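# Slide vial tray from ledge onto infeed table

## Task

Move the vial tray off the ledge and onto the infeed table so that it rests between the two side rails and against the end stop, with all vials still upright inside it; at the end neither hand may be in contact with the tray or any vial.

## Robot and tools

Robot: two arms, left_arm and right_arm. left_arm carries a left hand and sits on the +y side; right_arm carries a right hand. Calibrated bases in the scene frame: left_arm at (+0.046, +0.335, +0.011) m, quat_wxyz (+1.000, 0, 0, +0.002); right_arm at (+0.028, -0.362, +0.046) m, quat_wxyz (+1.000, 0, 0, 0). A two-camera stand behind the arms is fixed to the floor. Loose objects may occasionally get a brief push from outside.

Frames. Scene frame: origin at table-top height, halfway between the nominal bases; +x out over the table, +z up, +y toward left_arm. Fixed cameras and the table use the scene frame. Reported hand poses, velocities, Hand targets and wrist-camera poses use each arm's own base frame. Motion offsets use the current Hand target's own axes. Hand-point axes (right hand): +z runs along straight fingers toward the tips, +x across the palm away from the thumb, +y out of the palm face (the face itself sits at y = -0.062 m). On the left hand +x points toward the thumb instead. A rigid mast near the wrist on the palm side (x +0.05 to +0.10, z -0.16 to -0.11, out to y +0.06; x sign flipped on the left hand) can strike things. Straight fingertips end roughly 0.12 m past the hand point along +z; fingertips carry rubber caps.

execute_actions(actions, cameras). actions is a list of actions run in order. Each action is a table of at most 15 rows, one row per 1/30 s control step; if fewer rows are given, the final row is repeated to fill 15. Every row is a single flat list of 48 numbers, each in [-1, 1], covering both arms even if only one moves, in this order: left_arm dx, dy, dz, rx, ry, rz; the left hand's 16 motor goals; left current_limit; left speed; then the same 24 for right_arm and right hand.
- dx..rz are an offset, not a pose: the target relative to that arm's Hand target at the start of the action, in that target's axes. All rows in one action are measured from that same start, not chained; but each new action or call starts from the updated Hand target, so resending an offset moves further. Scale: 1.0 = 0.6 m for dx, dy, dz and 180 degrees for rx, ry, rz, which together form one rotation vector. All zeros re-requests the current target. Commanded orientation is clipped to 40 degrees from the measured one.
- The 16 motor numbers are absolute goal angles (not offsets), scaled linearly between each hinge's stops, in this order: index_mcp, index_abd, index_pip, index_dip, middle_mcp, middle_abd, middle_pip, middle_dip, ring_mcp, ring_abd, ring_pip, ring_dip, thumb_cmc, thumb_axl, thumb_mcp, thumb_ipl. Straight values: _mcp +0.75, _abd 0.00, _pip +0.58, _dip +0.70, thumb_cmc +0.71, thumb_axl +0.68, thumb_mcp +0.23, thumb_ipl +0.17. Moving toward -1 curls fingers toward the palm and swings the thumb in front of the palm. A 0 is a real goal, so to leave a hand unchanged, copy back its hand_goal, hand_current_limit and hand_speed.
- current_limit maps -1..+1 to 0..550 mA (floor 11 mA); it also caps hinge speed, and very low values may not lift a finger. speed sets goal slew to (speed + 1)/2 of 8.5 rad/s. Initial values: +0.4 and -0.6; last written values persist.
- cameras: list of names, ["all"] or []. Omitted/null means all when actions is empty, none otherwise. A bad name invalidates the call. Cameras: cam_head_left, cam_head_right, cam_high, cam_low (896x504, fixed, scene frame) and cam_left_wrist, cam_right_wrist (672x504 fisheye, base frame; pictures may lag while moving).

zoom_image(camera, region): enlarges part of the newest full image from a camera that appeared in the latest images. region = [x0, y0, x1, y1] integer pixels, origin top-left, at most 504 wide and 504 tall.

finished_scene(scene): integer, the current scene's number. Closes the scene permanently; the goal must already hold and remain so.

Results: end_effector_position (m) and end_effector_quat_wxyz per arm in its base frame; Hand target, the clipped last command from which the next offsets count; joint positions, velocities ("within noise" when still) and torques (include arm weight, offsets and noise; items 3 and 4 wrap at ±28 N m). Per hand, one entry per motor in the order above: hand_goal, hand_measured, hand_current_ma (positive pushes toward -1), hand_state (moving, goal, blocked, overload), plus hand_current_limit and hand_speed. Motor temperatures show when they change notably. A call returns once the robot settles, up to 3 s after its last action; while you think, the robot keeps its last command.

Behaviour: the hand often rests a few cm from its target, and the elbow sags under load, so aim higher and send the missing distance as a further offset; waiting alone will not close the gap. Tiny moves may not start. Reported pose can be off by a few cm. Near the waist axis a small wrist move can swing the whole arm. To stop pressing against something, command the target back beyond the hand point.

Avoid: dropping or releasing moving objects, slamming, striking fixed or heavy things, very hard pushes, and anything falling or being left off the table. Do not let the arms press or collide with each other, or close one hand on the other's fingers. A motor at 495 mA or more for 5 s shuts down for 10 s. Holding loads, long reach or pushing toward unreachable poses heats motors: MOTOR HOT appears at 85 °C; at 100 °C the arm drops and faults for 30-60 s. Arm stops discard hand commands sent meanwhile.

Each tool is called as name([rows], argument=value, ...), one row to a line, values as JSON.

## Session

execute_actions(actions=[])

Scene clock: 0.00 s.
left_arm: end_effector_position=(+0.2412, -0.1444, +0.1750) hand_goal=(+0.754, +0.000, +0.576, +0.696, +0.754, +0.000, +0.576, +0.696, +0.754, +0.000, +0.576, +0.696, +0.714, +0.678, +0.226, +0.168) hand_measured=(+0.754, +0.000, +0.576, +0.696, +0.754, +0.000, +0.576, +0.696, +0.754, +0.000, +0.576, +0.696, +0.714, +0.678, +0.226, +0.168) hand_current_ma=(+0, +0, +0, +0, +0, +0, +0, +0, +0, +0, +0, +0, +0, +0, +0, +0) hand_state=(goal, goal, goal, goal, goal, goal, goal, goal, goal, goal, goal, goal, goal, goal, goal, goal) hand_current_limit=0.40 hand_speed=-0.60 end_effector_quat_wxyz=(+0.175, +0.968, -0.054, +0.170) | right_arm: end_effector_position=(+0.4210, +0.0575, +0.2428) hand_goal=(+0.754, +0.000, +0.576, +0.696, +0.754, +0.000, +0.576, +0.696, +0.754, +0.000, +0.576, +0.696, +0.714, +0.678, +0.226, +0.168) hand_measured=(+0.754, +0.000, +0.576, +0.696, +0.754, +0.000, +0.576, +0.696, +0.754, +0.000, +0.576, +0.696, +0.714, +0.678, +0.226, +0.168) hand_current_ma=(+0, +0, +0, +0, +0, +0, +0, +0, +0, +0, +0, +0, +0, +0, +0, +0) hand_state=(goal, goal, goal, goal, goal, goal, goal, goal, goal, goal, goal, goal, goal, goal, goal, goal) hand_current_limit=0.40 hand_speed=-0.60 end_effector_quat_wxyz=(+0.192, -0.063, +0.931, +0.303)
Joint positions: left_arm=[-0.009 0.71 0.535 -1.054 0.362 1.609] | right_arm=[-0.301 1.358 1.023 -1.062 -0.717 -1.942]
Joint velocities: within noise
Joint torques (N m): no reading
Motor temperatures (°C): left_arm=[32 31 33 36 36 33] | right_arm=[33 34 29 27 31 35]
Heat: left arm: hottest wrist pitch 36 °C; right arm: hottest wrist roll 35 °C.
Hand target: left_arm +0.2479, -0.1445, +0.1870; +0.174, +0.966, -0.056, +0.184 | right_arm +0.4259, +0.0558, +0.2464; +0.197, -0.065, +0.931, +0.301

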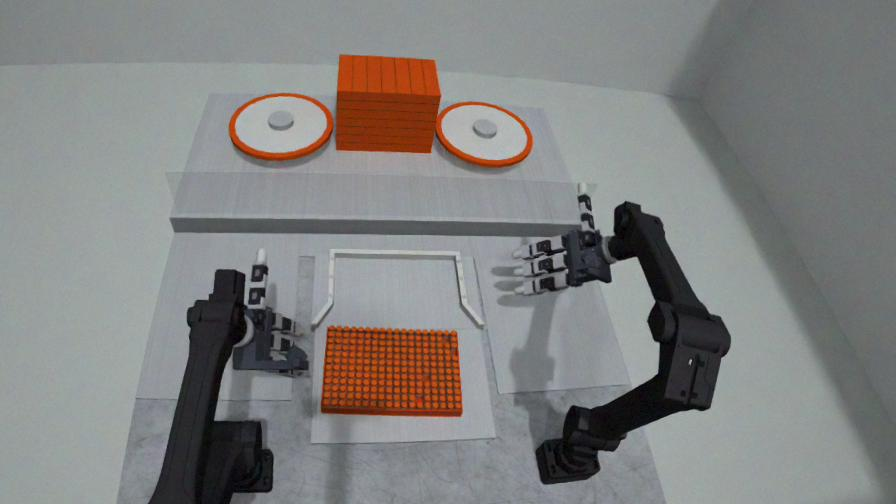

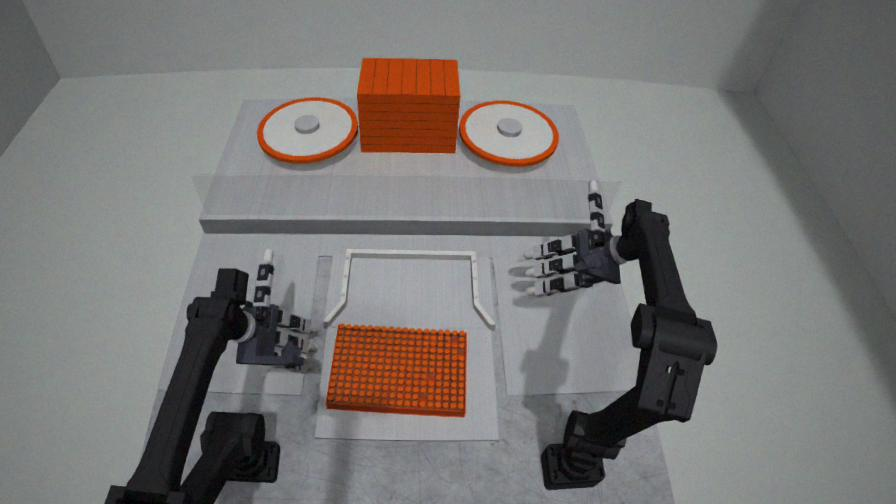

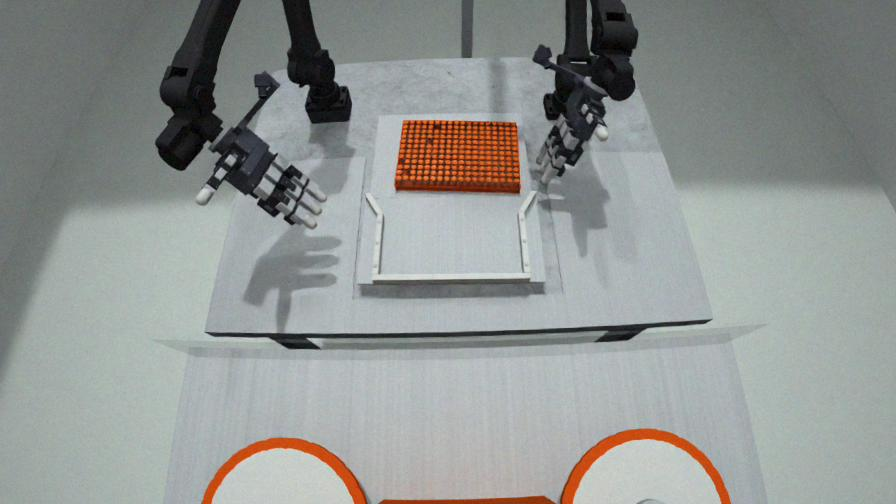

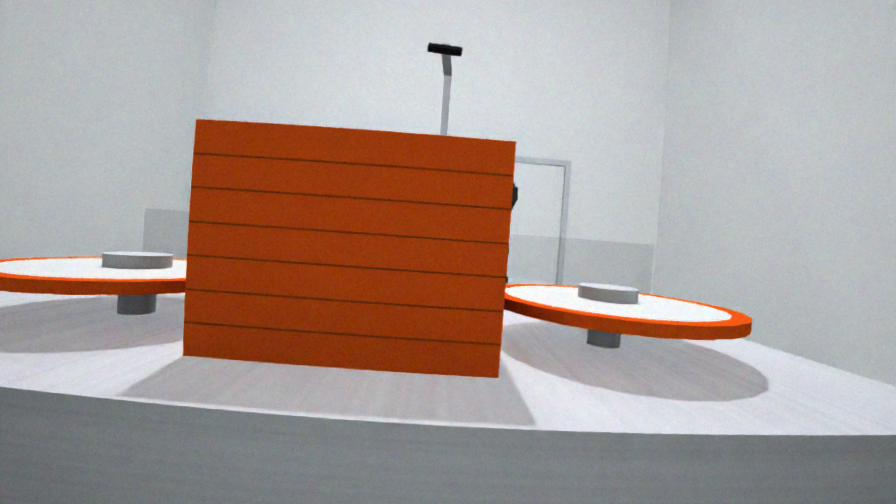

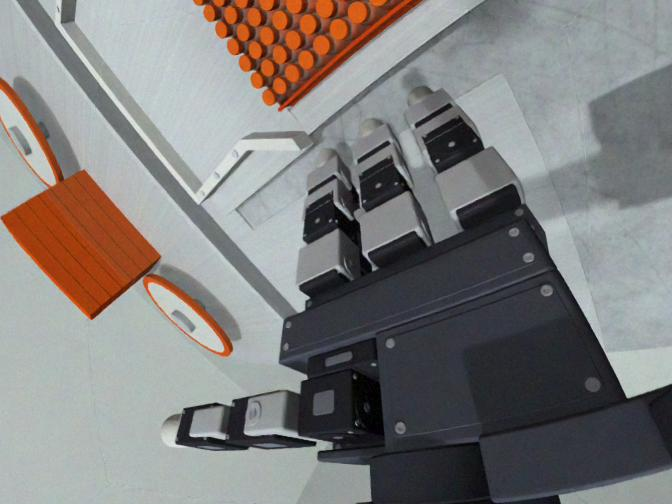

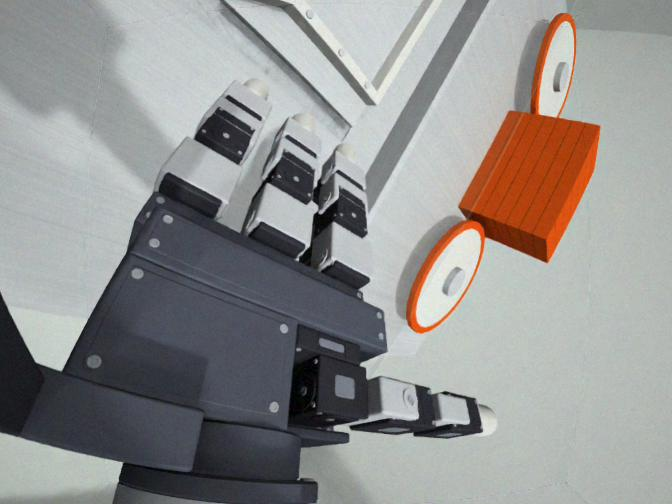

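zoom_image(camera="cam_high", region=[330, 90, 590, 310])

zoom_image(camera="cam_head_left", region=[290, 230, 510, 450])

zoom_image(camera="cam_left_wrist", region=[150, 0, 500, 240])

Scaled by 1.938 from the camera's 896x504 image, which has a finer 1280x720 frame.

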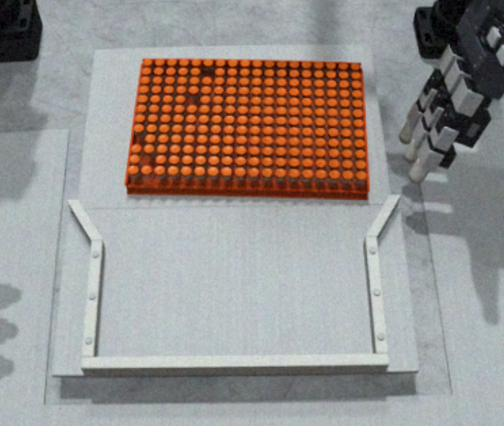

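Scaled by 2.291 from the camera's 896x504 image, which has a finer 1280x720 frame.

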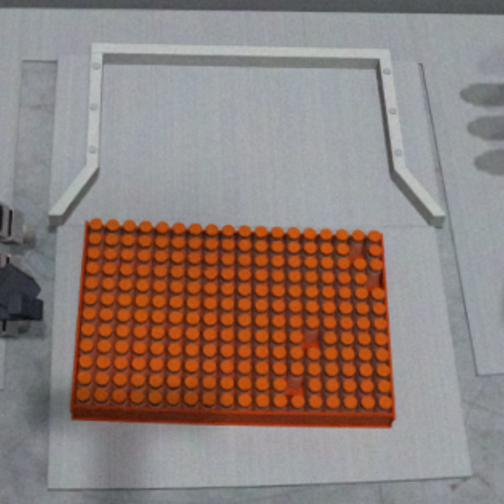

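Scaled by 1.440 from the camera's 672x504 image, which has a finer 960x720 frame.

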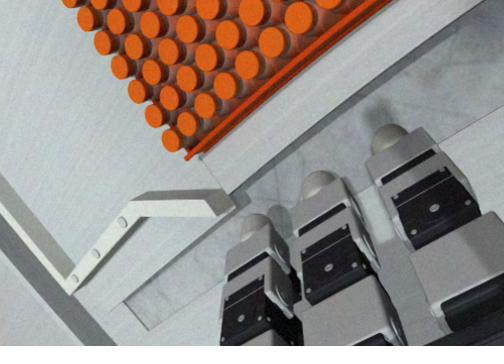

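zoom_image(camera="cam_left_wrist", region=[180, 0, 400, 165])

zoom_image(camera="cam_high", region=[380, 110, 530, 200])

zoom_image(camera="cam_head_left", region=[310, 320, 480, 450])

Scaled by 2.291 from the camera's 672x504 image, which has a finer 960x720 frame.

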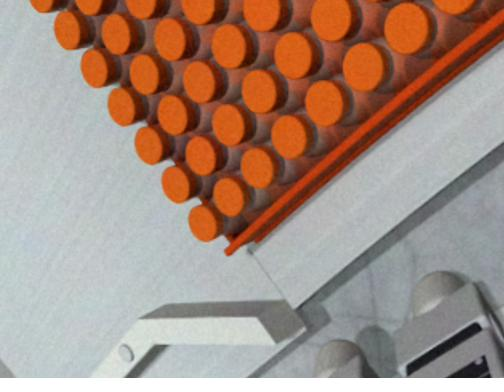

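Scaled by 3.360 from the camera's 896x504 image, which has a finer 1280x720 frame.

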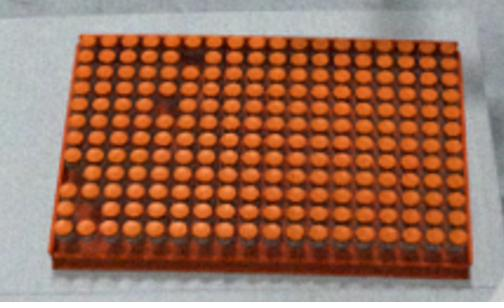

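Scaled by 2.965 from the camera's 896x504 image, which has a finer 1280x720 frame.

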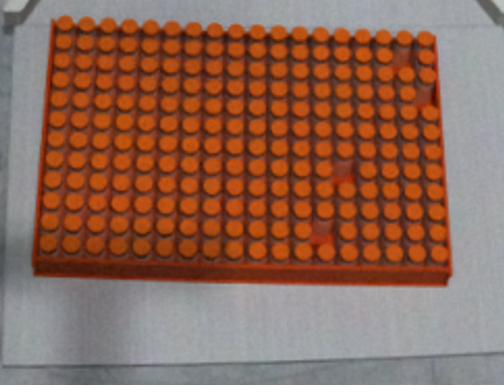

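execute_actions([
  [[0.0375,0.0315,-0.0875,0,0,0,0.75,0,0.58,0.7,0.75,0,0.58,0.7,0.75,0,0.58,0.7,0.71,0.68,0.23,0.17,0.4,-0.6,0,0,0,0.0646,-0.0135,0.129,0.75,0,0.58,0.7,0.75,0,0.58,0.7,0.75,0,0.58,0.7,0.71,0.68,0.23,0.17,0.4,-0.6]],
  [[0.0375,0.0315,-0.0875,0,0,0,0.75,0,0.58,0.7,0.75,0,0.58,0.7,0.75,0,0.58,0.7,0.71,0.68,0.23,0.17,0.4,-0.6,0,0,0,0.0646,-0.0135,0.129,0.75,0,0.58,0.7,0.75,0,0.58,0.7,0.75,0,0.58,0.7,0.71,0.68,0.23,0.17,0.4,-0.6]],
])

Scene clock: 138.00 s.
left_arm: end_effector_position=(+0.2424, -0.1443, +0.2850) hand_goal=(+0.750, +0.000, +0.580, +0.700, +0.750, +0.000, +0.580, +0.700, +0.750, +0.000, +0.580, +0.700, +0.710, +0.680, +0.230, +0.170) hand_measured=(+0.754, +0.000, +0.578, +0.698, +0.754, +0.000, +0.578, +0.698, +0.754, +0.000, +0.578, +0.698, +0.714, +0.678, +0.224, +0.168) hand_current_ma=(+0, +0, +0, +0, +0, +0, +0, +0, +0, +0, +0, +0, +1, +0, -1, +0) hand_state=(goal, goal, goal, goal, goal, goal, goal, goal, goal, goal, goal, goal, goal, goal, goal, goal) hand_current_limit=0.40 hand_speed=-0.60 end_effector_quat_wxyz=(+0.175, +0.969, -0.051, +0.167) | right_arm: end_effector_position=(+0.4267, +0.0499, +0.2460) hand_goal=(+0.750, +0.000, +0.580, +0.700, +0.750, +0.000, +0.580, +0.700, +0.750, +0.000, +0.580, +0.700, +0.710, +0.680, +0.230, +0.170) hand_measured=(+0.754, +0.000, +0.578, +0.698, +0.754, +0.000, +0.578, +0.698, +0.754, +0.000, +0.578, +0.698, +0.716, +0.678, +0.226, +0.168) hand_current_ma=(+8, +0, -2, -5, +9, +0, -2, -5, +11, +0, -2, -4, +13, -5, -15, -6) hand_state=(goal, goal, goal, goal, goal, goal, goal, goal, goal, goal, goal, goal, goal, goal, goal, goal) hand_current_limit=0.40 hand_speed=-0.60 end_effector_quat_wxyz=(+0.115, +0.355, +0.912, +0.169)
Joint positions: left_arm=[-0.009 0.706 0.824 -1.352 0.362 1.604] | right_arm=[-0.106 1.077 0.93 -1.104 -0.264 -0.893]
Joint torques (N m): left_arm=[0.85 -1.49 11.1 0.35 0.42 0.07] | right_arm=[1.79 -5.71 8.43 0.83 -0.33 0.04]
Motor temperatures (°C): left_arm=[31 30 45 35 34 30] | right_arm=[32 34 36 27 30 32]
Heat: left arm: hottest elbow 45 °C; right arm: hottest elbow 36 °C.
Hand target: left_arm +0.2479, -0.1443, +0.3073; +0.174, +0.966, -0.056, +0.184 | right_arm +0.4259, +0.0558, +0.2464; +0.110, +0.357, +0.913, +0.167
Off the commanded pose: left_arm 0.023 m, 2 deg | right_arm 0.006 m, 1 deg.

execute_actions([
  [[0,0,0,0.0458,-0.0013,-0.131,0.75,0,0.58,0.7,0.75,0,0.58,0.7,0.75,0,0.58,0.7,0.71,0.68,0.23,0.17,0.4,-0.6,0,0,0,0.0646,-0.0135,0.129,0.75,0,0.58,0.7,0.75,0,0.58,0.7,0.75,0,0.58,0.7,0.71,0.68,0.23,0.17,0.4,-0.6]],
  [[0,0,0,0.0458,-0.0013,-0.131,0.75,0,0.58,0.7,0.75,0,0.58,0.7,0.75,0,0.58,0.7,0.71,0.68,0.23,0.17,0.4,-0.6,0,0,0,0.0646,-0.0135,0.129,0.75,0,0.58,0.7,0.75,0,0.58,0.7,0.75,0,0.58,0.7,0.71,0.68,0.23,0.17,0.4,-0.6]],
  [[0,0,0,0.0458,-0.0013,-0.131,0.75,0,0.58,0.7,0.75,0,0.58,0.7,0.75,0,0.58,0.7,0.71,0.68,0.23,0.17,0.4,-0.6,0,0,0,0,0,0,0.75,0,0.58,0.7,0.75,0,0.58,0.7,0.75,0,0.58,0.7,0.71,0.68,0.23,0.17,0.4,-0.6]],
  [[0,0,0,0.0458,-0.0013,-0.131,0.75,0,0.58,0.7,0.75,0,0.58,0.7,0.75,0,0.58,0.7,0.71,0.68,0.23,0.17,0.4,-0.6,0,0,0,0,0,0,0.75,0,0.58,0.7,0.75,0,0.58,0.7,0.75,0,0.58,0.7,0.71,0.68,0.23,0.17,0.4,-0.6]],
], cameras=["cam_high"])

Scene clock: 150.13 s.
left_arm: end_effector_position=(+0.2448, -0.1362, +0.2850) hand_goal=(+0.750, +0.000, +0.580, +0.700, +0.750, +0.000, +0.580, +0.700, +0.750, +0.000, +0.580, +0.700, +0.710, +0.680, +0.230, +0.170) hand_measured=(+0.752, +0.000, +0.578, +0.698, +0.752, +0.000, +0.578, +0.698, +0.752, +0.000, +0.578, +0.698, +0.712, +0.678, +0.224, +0.168) hand_current_ma=(+0, +0, +0, +0, +0, +0, +0, +0, +0, +0, +0, +0, +0, +0, -1, +0) hand_state=(goal, goal, goal, goal, goal, goal, goal, goal, goal, goal, goal, goal, goal, goal, goal, goal) hand_current_limit=0.40 hand_speed=-0.60 end_effector_quat_wxyz=(+0.028, +0.703, +0.710, +0.006) | right_arm: end_effector_position=(+0.4148, +0.0476, +0.2339) hand_goal=(+0.750, +0.000, +0.580, +0.700, +0.750, +0.000, +0.580, +0.700, +0.750, +0.000, +0.580, +0.700, +0.710, +0.680, +0.230, +0.170) hand_measured=(+0.750, +0.000, +0.578, +0.698, +0.750, +0.000, +0.578, +0.698, +0.750, +0.000, +0.578, +0.698, +0.712, +0.678, +0.226, +0.168) hand_current_ma=(+1, +0, -2, -5, +1, +0, -2, -5, +1, +0, -2, -4, +3, -5, -15, -6) hand_state=(goal, goal, goal, goal, goal, goal, goal, goal, goal, goal, goal, goal, goal, goal, goal, goal) hand_current_limit=0.40 hand_speed=-0.60 end_effector_quat_wxyz=(-0.005, +0.708, +0.707, -0.006)
Joint positions: left_arm=[-0.791 0.888 1.05 -1.678 -0.012 -0.801] | right_arm=[0.211 1.233 1.16 -1.515 -0.002 0.212]
Joint torques (N m): left_arm=[-0.56 -3.49 10.77 -0.24 -0.29 -0.08] | right_arm=[1.96 -5.54 11 -0.02 0.09 0.11]
Heat: left arm: hottest elbow 45 °C; right arm: hottest elbow 37 °C.
Hand target: left_arm +0.2479, -0.1442, +0.3074; +0.000, +0.707, +0.707, +0.000 | right_arm +0.4259, +0.0558, +0.2464; +0.001, +0.706, +0.708, +0.000
Off the commanded pose: left_arm 0.024 m, 3 deg | right_arm 0.019 m, 1 deg.
joint sent to its limit (left arm) — joint 4 (wrist pitch), lower limit. The joint targets are off in orientation, not in position.
Images, in order (width x height): cam_high 896x504.

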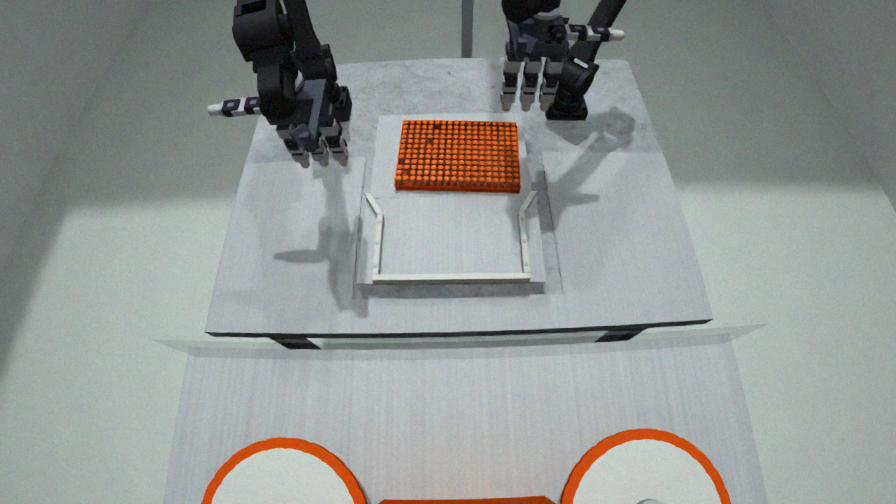

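execute_actions([
  [[-0.041,-0.084,0,0,0,0,0.75,0,0.58,0.7,0.75,0,0.58,0.7,0.75,0,0.58,0.7,0.71,0.68,0.23,0.17,0.4,-0.6,0,-0.21,0,0,0,0,0.75,0,0.58,0.7,0.75,0,0.58,0.7,0.75,0,0.58,0.7,0.71,0.68,0.23,0.17,0.4,-0.6]],
  [[-0.041,-0.084,0,0,0,0,0.75,0,0.58,0.7,0.75,0,0.58,0.7,0.75,0,0.58,0.7,0.71,0.68,0.23,0.17,0.4,-0.6,0,-0.21,0,0,0,0,0.75,0,0.58,0.7,0.75,0,0.58,0.7,0.75,0,0.58,0.7,0.71,0.68,0.23,0.17,0.4,-0.6]],
  [[0,0,0,0,0,0,0.75,0,0.58,0.7,0.75,0,0.58,0.7,0.75,0,0.58,0.7,0.71,0.68,0.23,0.17,0.4,-0.6,0.18,0,0,0,0,0,0.75,0,0.58,0.7,0.75,0,0.58,0.7,0.75,0,0.58,0.7,0.71,0.68,0.23,0.17,0.4,-0.6]],
  [[0,0,0,0,0,0,0.75,0,0.58,0.7,0.75,0,0.58,0.7,0.75,0,0.58,0.7,0.71,0.68,0.23,0.17,0.4,-0.6,0.18,0,0,0,0,0,0.75,0,0.58,0.7,0.75,0,0.58,0.7,0.75,0,0.58,0.7,0.71,0.68,0.23,0.17,0.4,-0.6]],
], cameras=["all"])

Scene clock: 182.77 s.
left_arm: end_effector_position=(+0.1489, -0.1867, +0.2905) hand_goal=(+0.750, +0.000, +0.580, +0.700, +0.750, +0.000, +0.580, +0.700, +0.750, +0.000, +0.580, +0.700, +0.710, +0.680, +0.230, +0.170) hand_measured=(+0.750, +0.000, +0.578, +0.698, +0.748, +0.000, +0.578, +0.698, +0.748, +0.000, +0.578, +0.698, +0.712, +0.678, +0.224, +0.168) hand_current_ma=(+0, +0, +0, +0, +0, +0, +0, +0, +0, +0, +0, +0, +0, +0, -1, +0) hand_state=(goal, goal, goal, goal, goal, goal, goal, goal, goal, goal, goal, goal, goal, goal, goal, goal) hand_current_limit=0.40 hand_speed=-0.60 end_effector_quat_wxyz=(+0.044, +0.698, +0.715, -0.009) | right_arm: end_effector_position=(+0.1664, +0.1900, +0.2380) hand_goal=(+0.750, +0.000, +0.580, +0.700, +0.750, +0.000, +0.580, +0.700, +0.750, +0.000, +0.580, +0.700, +0.710, +0.680, +0.230, +0.170) hand_measured=(+0.748, +0.000, +0.578, +0.698, +0.748, +0.000, +0.578, +0.698, +0.748, +0.000, +0.578, +0.698, +0.710, +0.678, +0.226, +0.168) hand_current_ma=(-5, -1, -2, -5, -5, -1, -2, -4, -5, -1, -2, -4, -1, -5, -14, -6) hand_state=(goal, goal, goal, goal, goal, goal, goal, goal, goal, goal, goal, goal, goal, goal, goal, goal) hand_current_limit=0.40 hand_speed=-0.60 end_effector_quat_wxyz=(-0.014, +0.682, +0.731, -0.004)
Joint positions: left_arm=[-1.295 0.857 1.05 -1.679 -0.028 -1.318] | right_arm=[1.18 0.9 0.948 -1.617 -0.029 1.11]
Joint torques (N m): left_arm=[-0.67 -2.49 10.04 -0.35 -0.29 -0.06] | right_arm=[-0.26 -1.96 6.8 0.12 0.01 -0.08]
Motor temperatures (°C): left_arm=[31 30 45 34 33 29] | right_arm=[32 34 41 27 29 32]
Heat: left arm: hottest elbow 45 °C; right arm: hottest elbow 41 °C.
Hand target: left_arm +0.1470, -0.1935, +0.3075; +0.000, +0.707, +0.707, +0.000 | right_arm +0.1680, +0.1849, +0.2325; -0.010, +0.682, +0.731, -0.015 (last step not sent: back at the drive's target)
Off the commanded pose: left_arm 0.018 m, 5 deg | right_arm 0.082 m, 4 deg.
joint sent to its limit (left arm) — joint 4 (wrist pitch), lower limit. The joint targets are off in orientation, not in position.
pose unreachable (right arm): on one or more control steps of this call, first in action 3 (counted from 0), this arm could not follow its commanded pose, so it was not sent that pose on those steps. It may still have moved: this result reports where it is.
cause: moving toward the commanded pose would bring a part of the arm too close to another arm (a part of this arm just beyond joint 4 (wrist pitch) and a part of the left arm just beyond its joint 4 (wrist pitch), at the place that arm is still heading or pushing toward).
camera_calibration:
cam_left_wrist: T_world_to_cam=[[-0.570314, -0.820226, 0.0443997, -0.114715], [-0.575963, 0.437843, 0.690333, -0.0861651], [-0.585669, 0.368134, -0.722128, 0.485371], [0, 0, 0, 1]] pos_world=[0.169216, -0.235047, 0.415076]
cam_right_wrist: T_world_to_cam=[[0.667538, -0.743503, -0.0399608, 0.0758666], [-0.454754, -0.449611, 0.768797, -0.0761849], [-0.589569, -0.495029, -0.638243, 0.472394], [0, 0, 0, 1]] pos_world=[0.19322, 0.256002, 0.363104]

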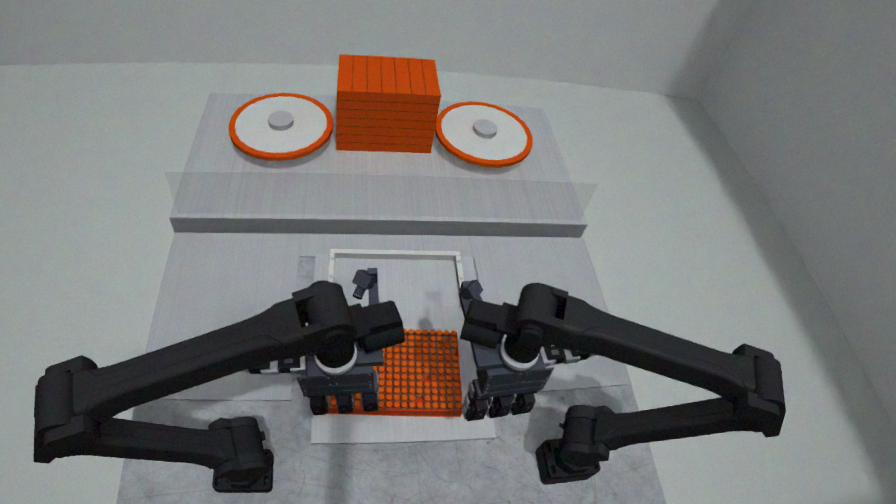

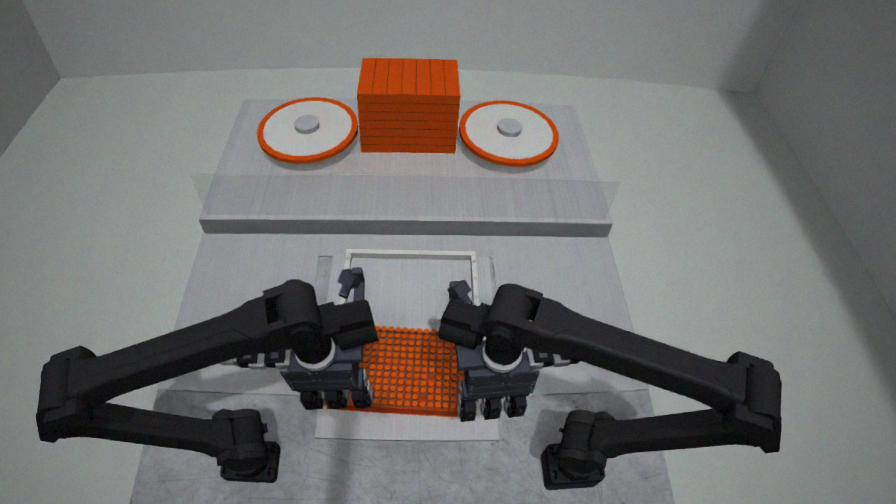

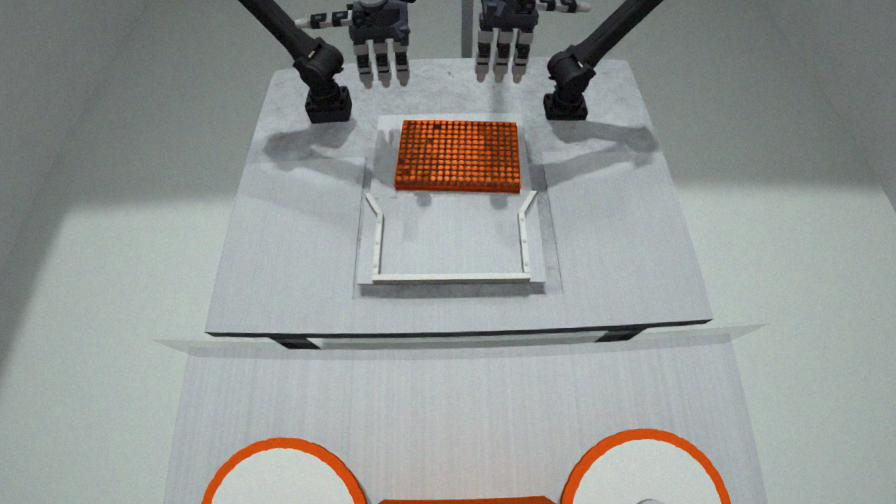

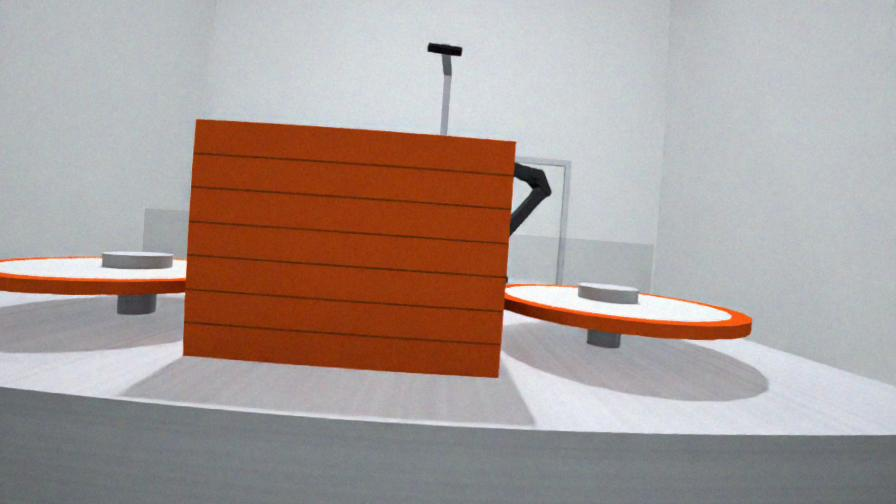

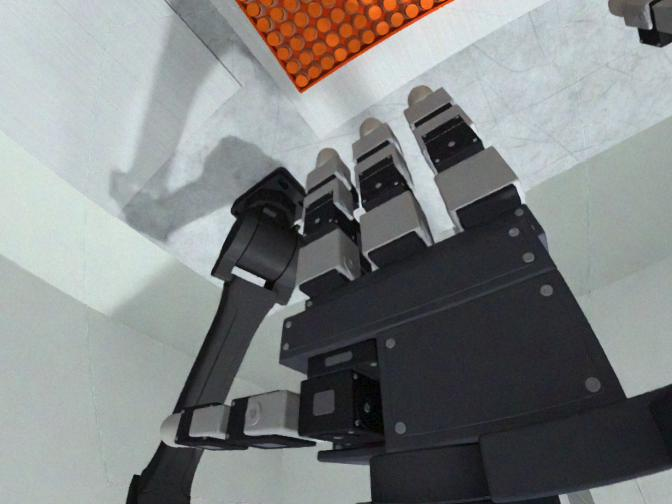

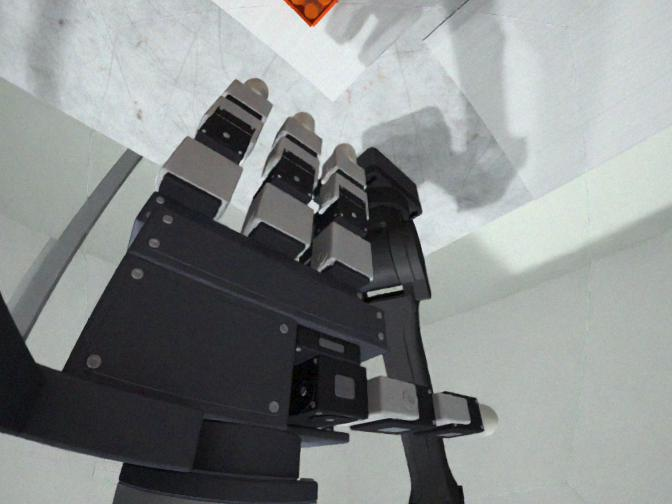

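execute_actions([
  [[0,0,0,0,0,0,0.75,0,0.58,0.7,0.75,0,0.58,0.7,0.75,0,0.58,0.7,0.71,0.68,0.23,0.17,0.4,-0.6,-0.18,0.16,0,0,0,0,0.75,0,0.58,0.7,0.75,0,0.58,0.7,0.75,0,0.58,0.7,0.71,0.68,0.23,0.17,0.4,-0.6]],
  [[-0.07,0,0,0,0,0,0.75,0,0.58,0.7,0.75,0,0.58,0.7,0.75,0,0.58,0.7,0.71,0.68,0.23,0.17,0.4,-0.6,-0.18,0.16,0,0,0,0,0.75,0,0.58,0.7,0.75,0,0.58,0.7,0.75,0,0.58,0.7,0.71,0.68,0.23,0.17,0.4,-0.6]],
  [[-0.083,0,0,0,0,0,0.75,0.25,0.58,0.7,0.75,0,0.58,0.7,0.75,-0.25,0.58,0.7,0.71,0.68,0.23,0.17,0.4,-0.6,0,0,0,0,0,0,0.75,0,0.58,0.7,0.75,0,0.58,0.7,0.75,0,0.58,0.7,0.71,0.68,0.23,0.17,0.4,-0.6]],
  [[0,0,0.08,0,0,0,0.75,0.25,0.58,0.7,0.75,0,0.58,0.7,0.75,-0.25,0.58,0.7,0.71,0.68,0.23,0.17,0.4,-0.6,0,0,0,0,0,0,0.75,0,0.58,0.7,0.75,0,0.58,0.7,0.75,0,0.58,0.7,0.71,0.68,0.23,0.17,0.4,-0.6]],
  [[0,0,0.06,0,0,0,0.75,0.25,0.58,0.7,0.75,0,0.58,0.7,0.75,-0.25,0.58,0.7,0.71,0.68,0.23,0.17,0.4,-0.6,0,0,0,0,0,0,0.75,0,0.58,0.7,0.75,0,0.58,0.7,0.75,0,0.58,0.7,0.71,0.68,0.23,0.17,0.4,-0.6]],
], cameras=["cam_high","cam_head_left","cam_head_right","cam_left_wrist"])

Scene clock: 207.80 s.
left_arm: end_effector_position=(+0.1509, -0.2816, +0.2264) hand_goal=(+0.750, +0.250, +0.580, +0.700, +0.750, +0.000, +0.580, +0.700, +0.750, -0.250, +0.580, +0.700, +0.710, +0.680, +0.230, +0.170) hand_measured=(+0.750, +0.246, +0.578, +0.698, +0.748, +0.000, +0.578, +0.698, +0.748, -0.246, +0.578, +0.698, +0.712, +0.678, +0.224, +0.168) hand_current_ma=(+0, +0, +0, +0, +0, +0, +0, +0, +0, +0, +0, +0, +0, +0, -1, +0) hand_state=(goal, goal, goal, goal, goal, goal, goal, goal, goal, goal, goal, goal, goal, goal, goal, goal) hand_current_limit=0.40 hand_speed=-0.60 end_effector_quat_wxyz=(-0.001, +0.705, +0.709, +0.002) | right_arm: end_effector_position=(+0.3615, -0.0131, +0.2129) hand_goal=(+0.750, +0.000, +0.580, +0.700, +0.750, +0.000, +0.580, +0.700, +0.750, +0.000, +0.580, +0.700, +0.710, +0.680, +0.230, +0.170) hand_measured=(+0.748, -0.002, +0.578, +0.698, +0.748, +0.000, +0.578, +0.698, +0.748, +0.000, +0.578, +0.698, +0.710, +0.678, +0.226, +0.168) hand_current_ma=(-3, -2, -2, -5, -2, -1, -2, -4, -3, -1, -2, -4, +0, -5, -14, -6) hand_state=(goal, goal, goal, goal, goal, goal, goal, goal, goal, goal, goal, goal, goal, goal, goal, goal) hand_current_limit=0.40 hand_speed=-0.60 end_effector_quat_wxyz=(-0.016, +0.680, +0.732, -0.024)
Joint positions: left_arm=[-1.357 1.158 1.077 -1.494 -0.002 -1.362] | right_arm=[0.021 1.095 1.007 -1.539 0.011 -0.052]
Joint torques (N m): left_arm=[-0.73 -7.94 6.46 0.43 -0.08 -0.06] | right_arm=[-0.67 -3.9 10.91 0.17 -0.11 -0.14]
Heat: left arm: hottest elbow 45 °C; right arm: hottest elbow 38 °C.
Hand target: left_arm +0.1471, -0.2853, +0.2236; +0.000, +0.707, +0.707, +0.000 | right_arm +0.3742, -0.0176, +0.2271; -0.010, +0.682, +0.731, -0.015
Off the commanded pose: left_arm 0.006 m, 0 deg | right_arm 0.020 m, 1 deg.
camera_calibration:
cam_left_wrist: T_world_to_cam=[[-0.584196, -0.811571, 0.00821356, -0.175812], [-0.532891, 0.391186, 0.750334, -0.0323995], [-0.612162, 0.433965, -0.661008, 0.483955], [0, 0, 0, 1]] pos_world=[0.176285, -0.34003, 0.345653]
Images, in order (width x height): cam_head_left 896x504, cam_head_right 896x504, cam_high 896x504, cam_left_wrist 672x504.

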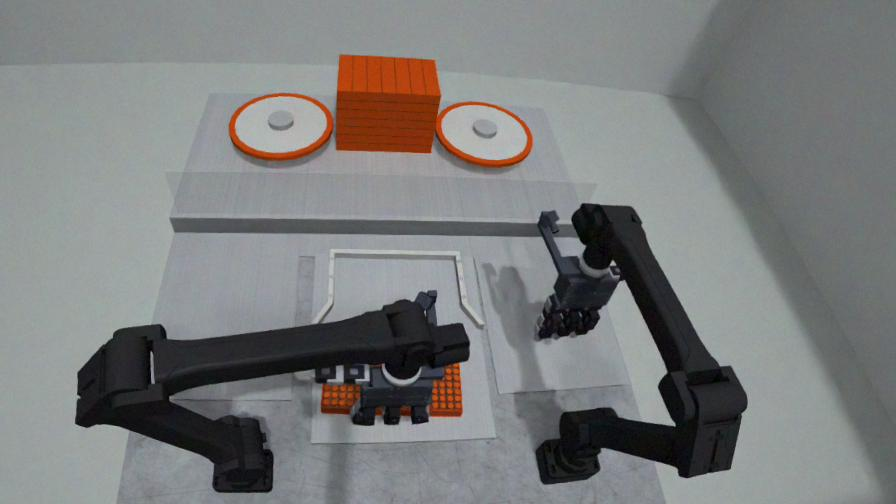

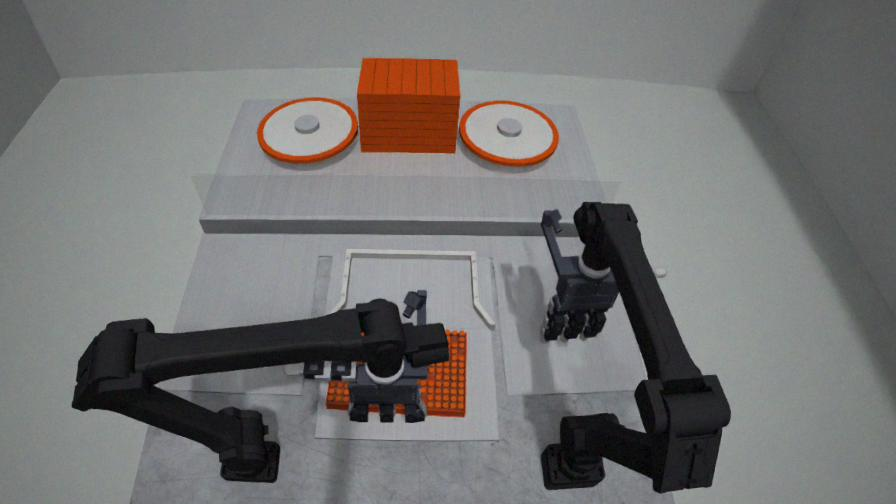

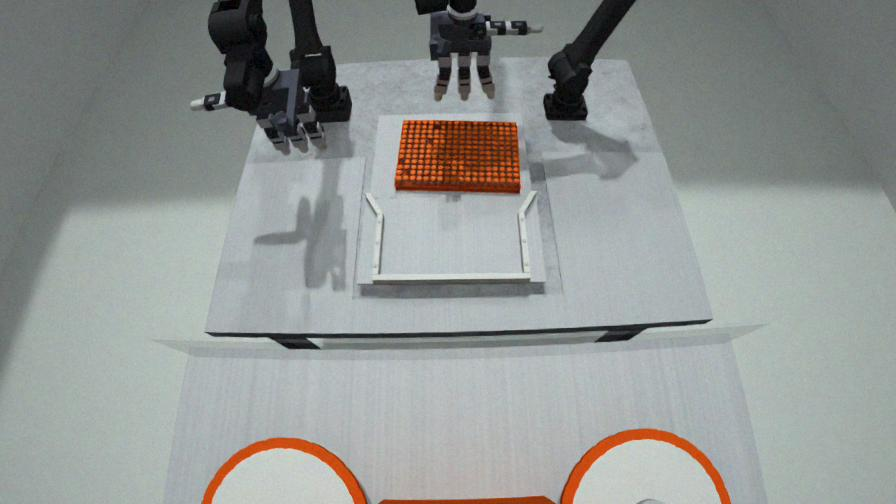

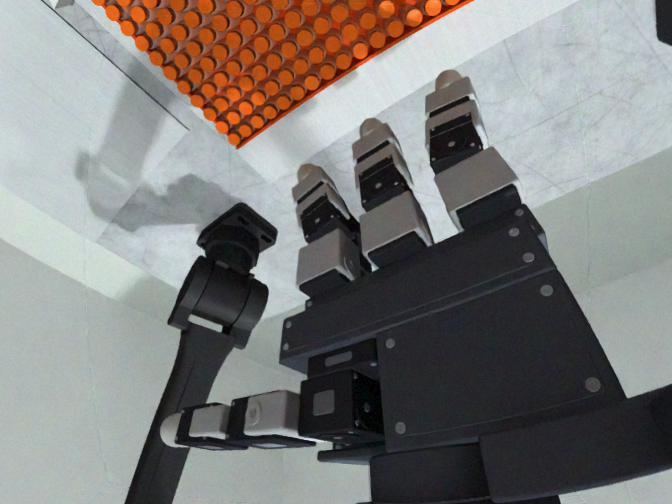

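zoom_image(camera="cam_head_left", region=[320, 340, 480, 450])

zoom_image(camera="cam_high", region=[400, 50, 530, 140])

zoom_image(camera="cam_left_wrist", region=[200, 0, 500, 220])

Scaled by 3.150 from the camera's 896x504 image, which has a finer 1280x720 frame.

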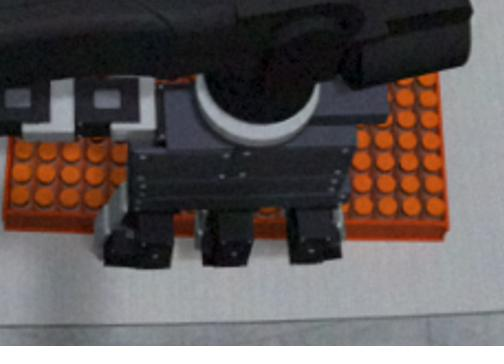

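Scaled by 3.877 from the camera's 896x504 image, which has a finer 1280x720 frame.

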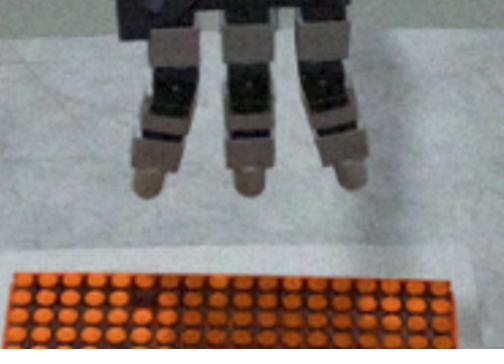

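Scaled by 1.680 from the camera's 672x504 image, which has a finer 960x720 frame.

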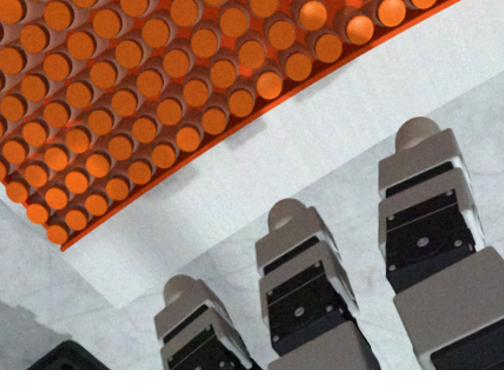

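execute_actions([
  [[0,0,0.05,0,0,0,0.75,0.25,0.58,0.7,0.75,0,0.58,0.7,0.75,-0.25,0.58,0.7,0.71,0.68,0.23,0.17,0.4,-0.6,0,0,0,0,0,0,0.75,0,0.58,0.7,0.75,0,0.58,0.7,0.75,0,0.58,0.7,0.71,0.68,0.23,0.17,0.4,-0.6]],
  [[0,0,0.045,0,0,0,0.75,0.25,0.58,0.7,0.75,0,0.58,0.7,0.75,-0.25,0.58,0.7,0.71,0.68,0.23,0.17,0.4,-0.6,0,0,0,0,0,0,0.75,0,0.58,0.7,0.75,0,0.58,0.7,0.75,0,0.58,0.7,0.71,0.68,0.23,0.17,0.4,-0.6]],
], cameras=["cam_high","cam_left_wrist"])

zoom_image(camera="cam_high", region=[400, 50, 530, 140])

zoom_image(camera="cam_left_wrist", region=[200, 0, 500, 220])

Scene clock: 230.33 s.
left_arm: end_effector_position=(+0.1510, -0.2819, +0.1699) hand_goal=(+0.750, +0.250, +0.580, +0.700, +0.750, +0.000, +0.580, +0.700, +0.750, -0.250, +0.580, +0.700, +0.710, +0.680, +0.230, +0.170) hand_measured=(+0.750, +0.246, +0.578, +0.698, +0.748, +0.000, +0.578, +0.698, +0.748, -0.246, +0.578, +0.698, +0.712, +0.678, +0.224, +0.168) hand_current_ma=(+0, +0, +0, +0, +0, +0, +0, +0, +0, +0, +0, +0, +0, +0, -1, +0) hand_state=(goal, goal, goal, goal, goal, goal, goal, goal, goal, goal, goal, goal, goal, goal, goal, goal) hand_current_limit=0.40 hand_speed=-0.60 end_effector_quat_wxyz=(+0.000, +0.705, +0.709, +0.001) | right_arm: end_effector_position=(+0.3615, -0.0131, +0.2129) hand_goal=(+0.750, +0.000, +0.580, +0.700, +0.750, +0.000, +0.580, +0.700, +0.750, +0.000, +0.580, +0.700, +0.710, +0.680, +0.230, +0.170) hand_measured=(+0.748, -0.002, +0.578, +0.698, +0.748, +0.000, +0.578, +0.698, +0.748, +0.000, +0.578, +0.698, +0.710, +0.678, +0.226, +0.168) hand_current_ma=(-3, -2, -2, -5, -2, -1, -2, -4, -3, -1, -2, -4, +0, -5, -14, -6) hand_state=(goal, goal, goal, goal, goal, goal, goal, goal, goal, goal, goal, goal, goal, goal, goal, goal) hand_current_limit=0.40 hand_speed=-0.60 end_effector_quat_wxyz=(-0.016, +0.680, +0.732, -0.024)
Joint positions: left_arm=[-1.357 1.183 0.946 -1.336 -0.002 -1.362] | right_arm=[0.021 1.095 1.007 -1.539 0.011 -0.052]
Joint torques (N m): left_arm=[-0.56 -7.94 6.31 0.44 -0.06 -0.08] | right_arm=[-0.85 -3.66 10.76 0.16 -0.12 -0.13]
Heat: left arm: hottest elbow 43 °C; right arm: hottest elbow 39 °C.
Hand target: left_arm +0.1471, -0.2854, +0.1666; +0.001, +0.707, +0.707, -0.001 | right_arm +0.3742, -0.0176, +0.2271; -0.010, +0.682, +0.731, -0.015
Off the commanded pose: left_arm 0.006 m, 0 deg | right_arm 0.020 m, 1 deg.
camera_calibration:
cam_left_wrist: T_world_to_cam=[[-0.583919, -0.811757, 0.00944095, -0.175896], [-0.533352, 0.39237, 0.749387, 0.0107165], [-0.612025, 0.432546, -0.662064, 0.446514], [0, 0, 0, 1]] pos_world=[0.176284, -0.340128, 0.289251]
Images, in order (width x height): cam_high 896x504, cam_left_wrist 672x504.

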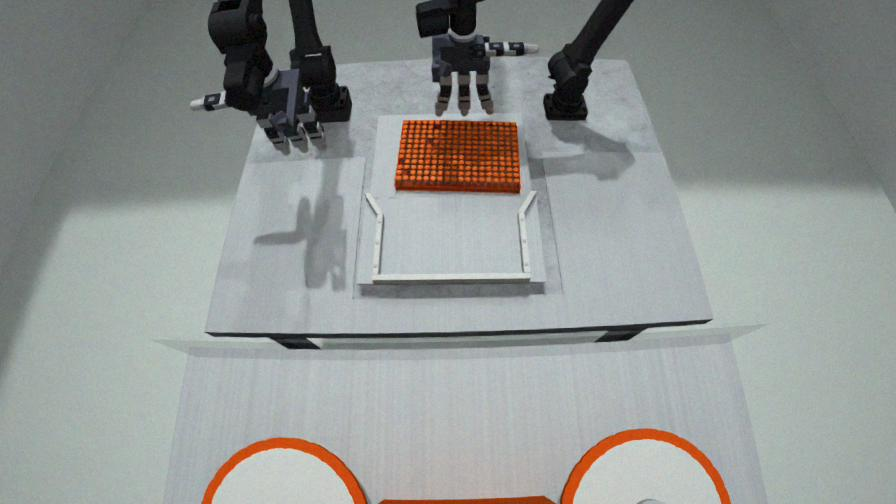

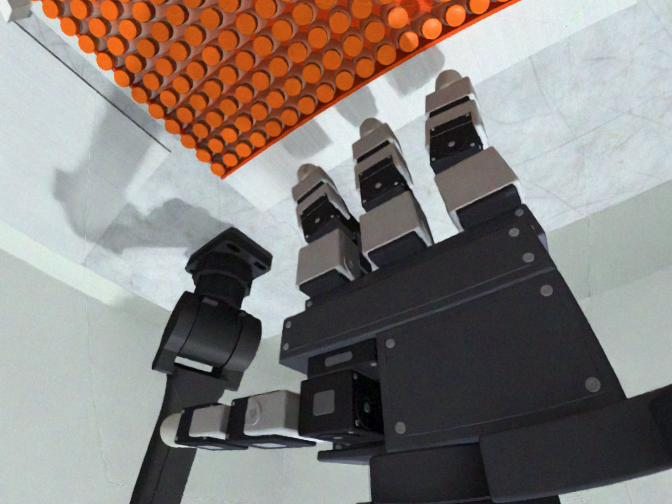

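Scaled by 3.877 from the camera's 896x504 image, which has a finer 1280x720 frame.

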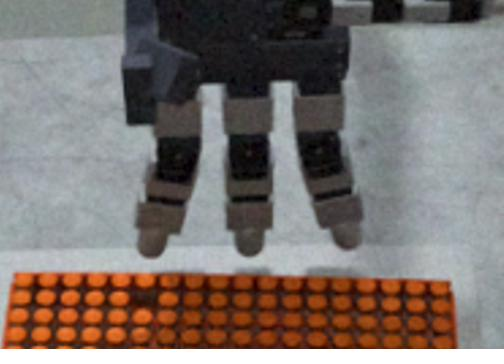

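Scaled by 1.680 from the camera's 672x504 image, which has a finer 960x720 frame.

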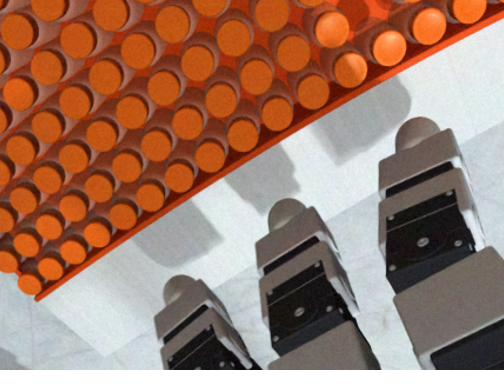

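execute_actions([
  [[0,0,0.02,0,0,0,0.75,0.25,0.58,0.7,0.75,0,0.58,0.7,0.75,-0.25,0.58,0.7,0.71,0.68,0.23,0.17,0.4,-0.6,0,0,0,0,0,0,0.75,0,0.58,0.7,0.75,0,0.58,0.7,0.75,0,0.58,0.7,0.71,0.68,0.23,0.17,0.4,-0.6]],
], cameras=["cam_high","cam_left_wrist"])

zoom_image(camera="cam_high", region=[400, 50, 530, 140])

zoom_image(camera="cam_left_wrist", region=[250, 30, 500, 220])

Scene clock: 240.93 s.
left_arm: end_effector_position=(+0.1511, -0.2824, +0.1590) hand_goal=(+0.750, +0.250, +0.580, +0.700, +0.750, +0.000, +0.580, +0.700, +0.750, -0.250, +0.580, +0.700, +0.710, +0.680, +0.230, +0.170) hand_measured=(+0.750, +0.246, +0.578, +0.698, +0.748, +0.000, +0.578, +0.698, +0.748, -0.246, +0.578, +0.698, +0.712, +0.678, +0.224, +0.168) hand_current_ma=(+0, +0, +0, +0, +0, +0, +0, +0, +0, +0, +0, +0, +0, +0, -1, +0) hand_state=(goal, goal, goal, goal, goal, goal, goal, goal, goal, goal, goal, goal, goal, goal, goal, goal) hand_current_limit=0.40 hand_speed=-0.60 end_effector_quat_wxyz=(+0.001, +0.705, +0.709, +0.000) | right_arm: end_effector_position=(+0.3615, -0.0131, +0.2129) hand_goal=(+0.750, +0.000, +0.580, +0.700, +0.750, +0.000, +0.580, +0.700, +0.750, +0.000, +0.580, +0.700, +0.710, +0.680, +0.230, +0.170) hand_measured=(+0.748, -0.002, +0.578, +0.698, +0.748, +0.000, +0.578, +0.698, +0.748, +0.000, +0.578, +0.698, +0.710, +0.678, +0.226, +0.168) hand_current_ma=(-3, -2, -2, -5, -2, -1, -2, -4, -3, -1, -2, -4, +0, -5, -14, -6) hand_state=(goal, goal, goal, goal, goal, goal, goal, goal, goal, goal, goal, goal, goal, goal, goal, goal) hand_current_limit=0.40 hand_speed=-0.60 end_effector_quat_wxyz=(-0.016, +0.680, +0.732, -0.024)
Joint positions: left_arm=[-1.357 1.19 0.922 -1.302 -0.002 -1.362] | right_arm=[0.021 1.095 1.007 -1.539 0.011 -0.052]
Joint torques (N m): left_arm=[-0.32 -7.77 6.17 0.51 -0.06 -0.07] | right_arm=[-0.91 -3.9 10.76 0.18 -0.13 -0.13]
Heat: left arm: hottest elbow 43 °C; right arm: hottest elbow 40 °C.
Hand target: left_arm +0.1471, -0.2854, +0.1545; +0.000, +0.707, +0.707, +0.000 | right_arm +0.3742, -0.0176, +0.2271; -0.010, +0.682, +0.731, -0.015
Off the commanded pose: left_arm 0.007 m, 0 deg | right_arm 0.020 m, 1 deg.
camera_calibration:
cam_left_wrist: T_world_to_cam=[[-0.583922, -0.811724, 0.0117865, -0.176516], [-0.533898, 0.394922, 0.747656, 0.020222], [-0.611545, 0.430281, -0.663981, 0.439147], [0, 0, 0, 1]] pos_world=[0.176284, -0.340225, 0.278547]
Images, in order (width x height): cam_high 896x504, cam_left_wrist 672x504.

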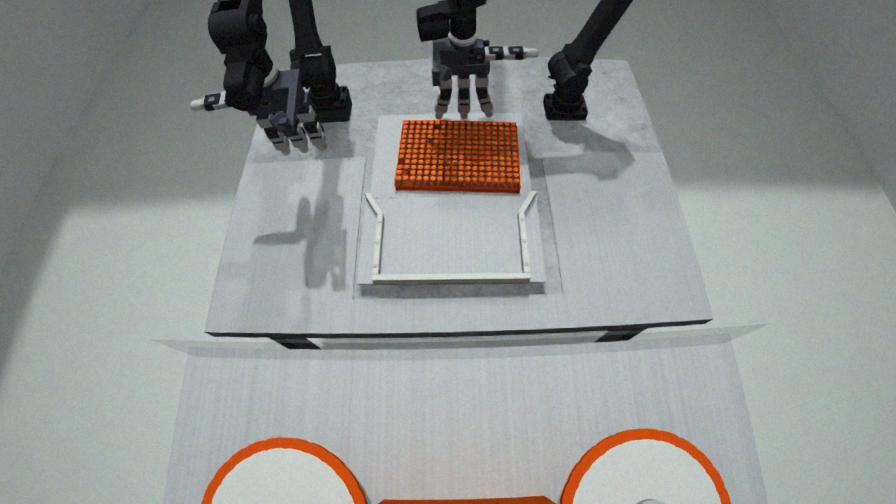

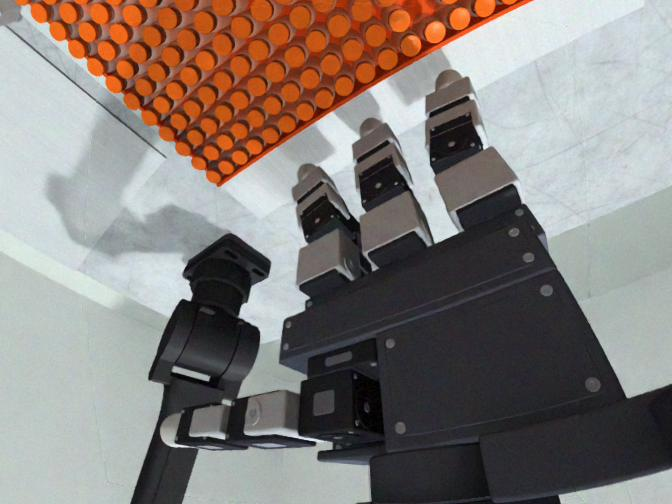

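Scaled by 3.877 from the camera's 896x504 image, which has a finer 1280x720 frame.

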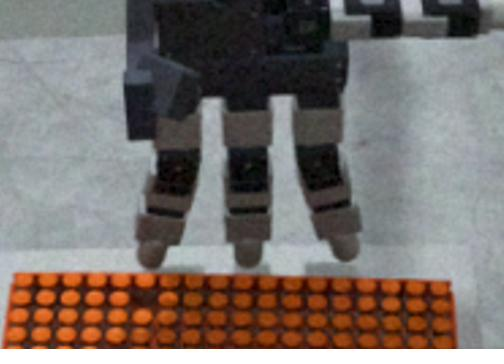

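Scaled by 2.016 from the camera's 672x504 image, which has a finer 960x720 frame.

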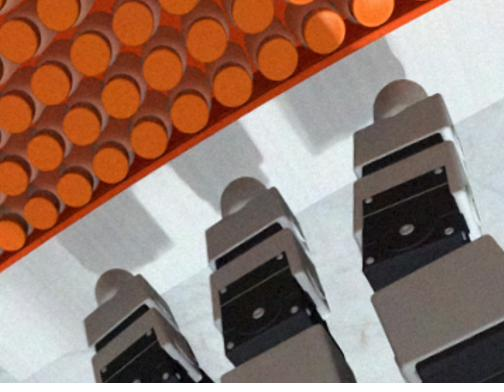

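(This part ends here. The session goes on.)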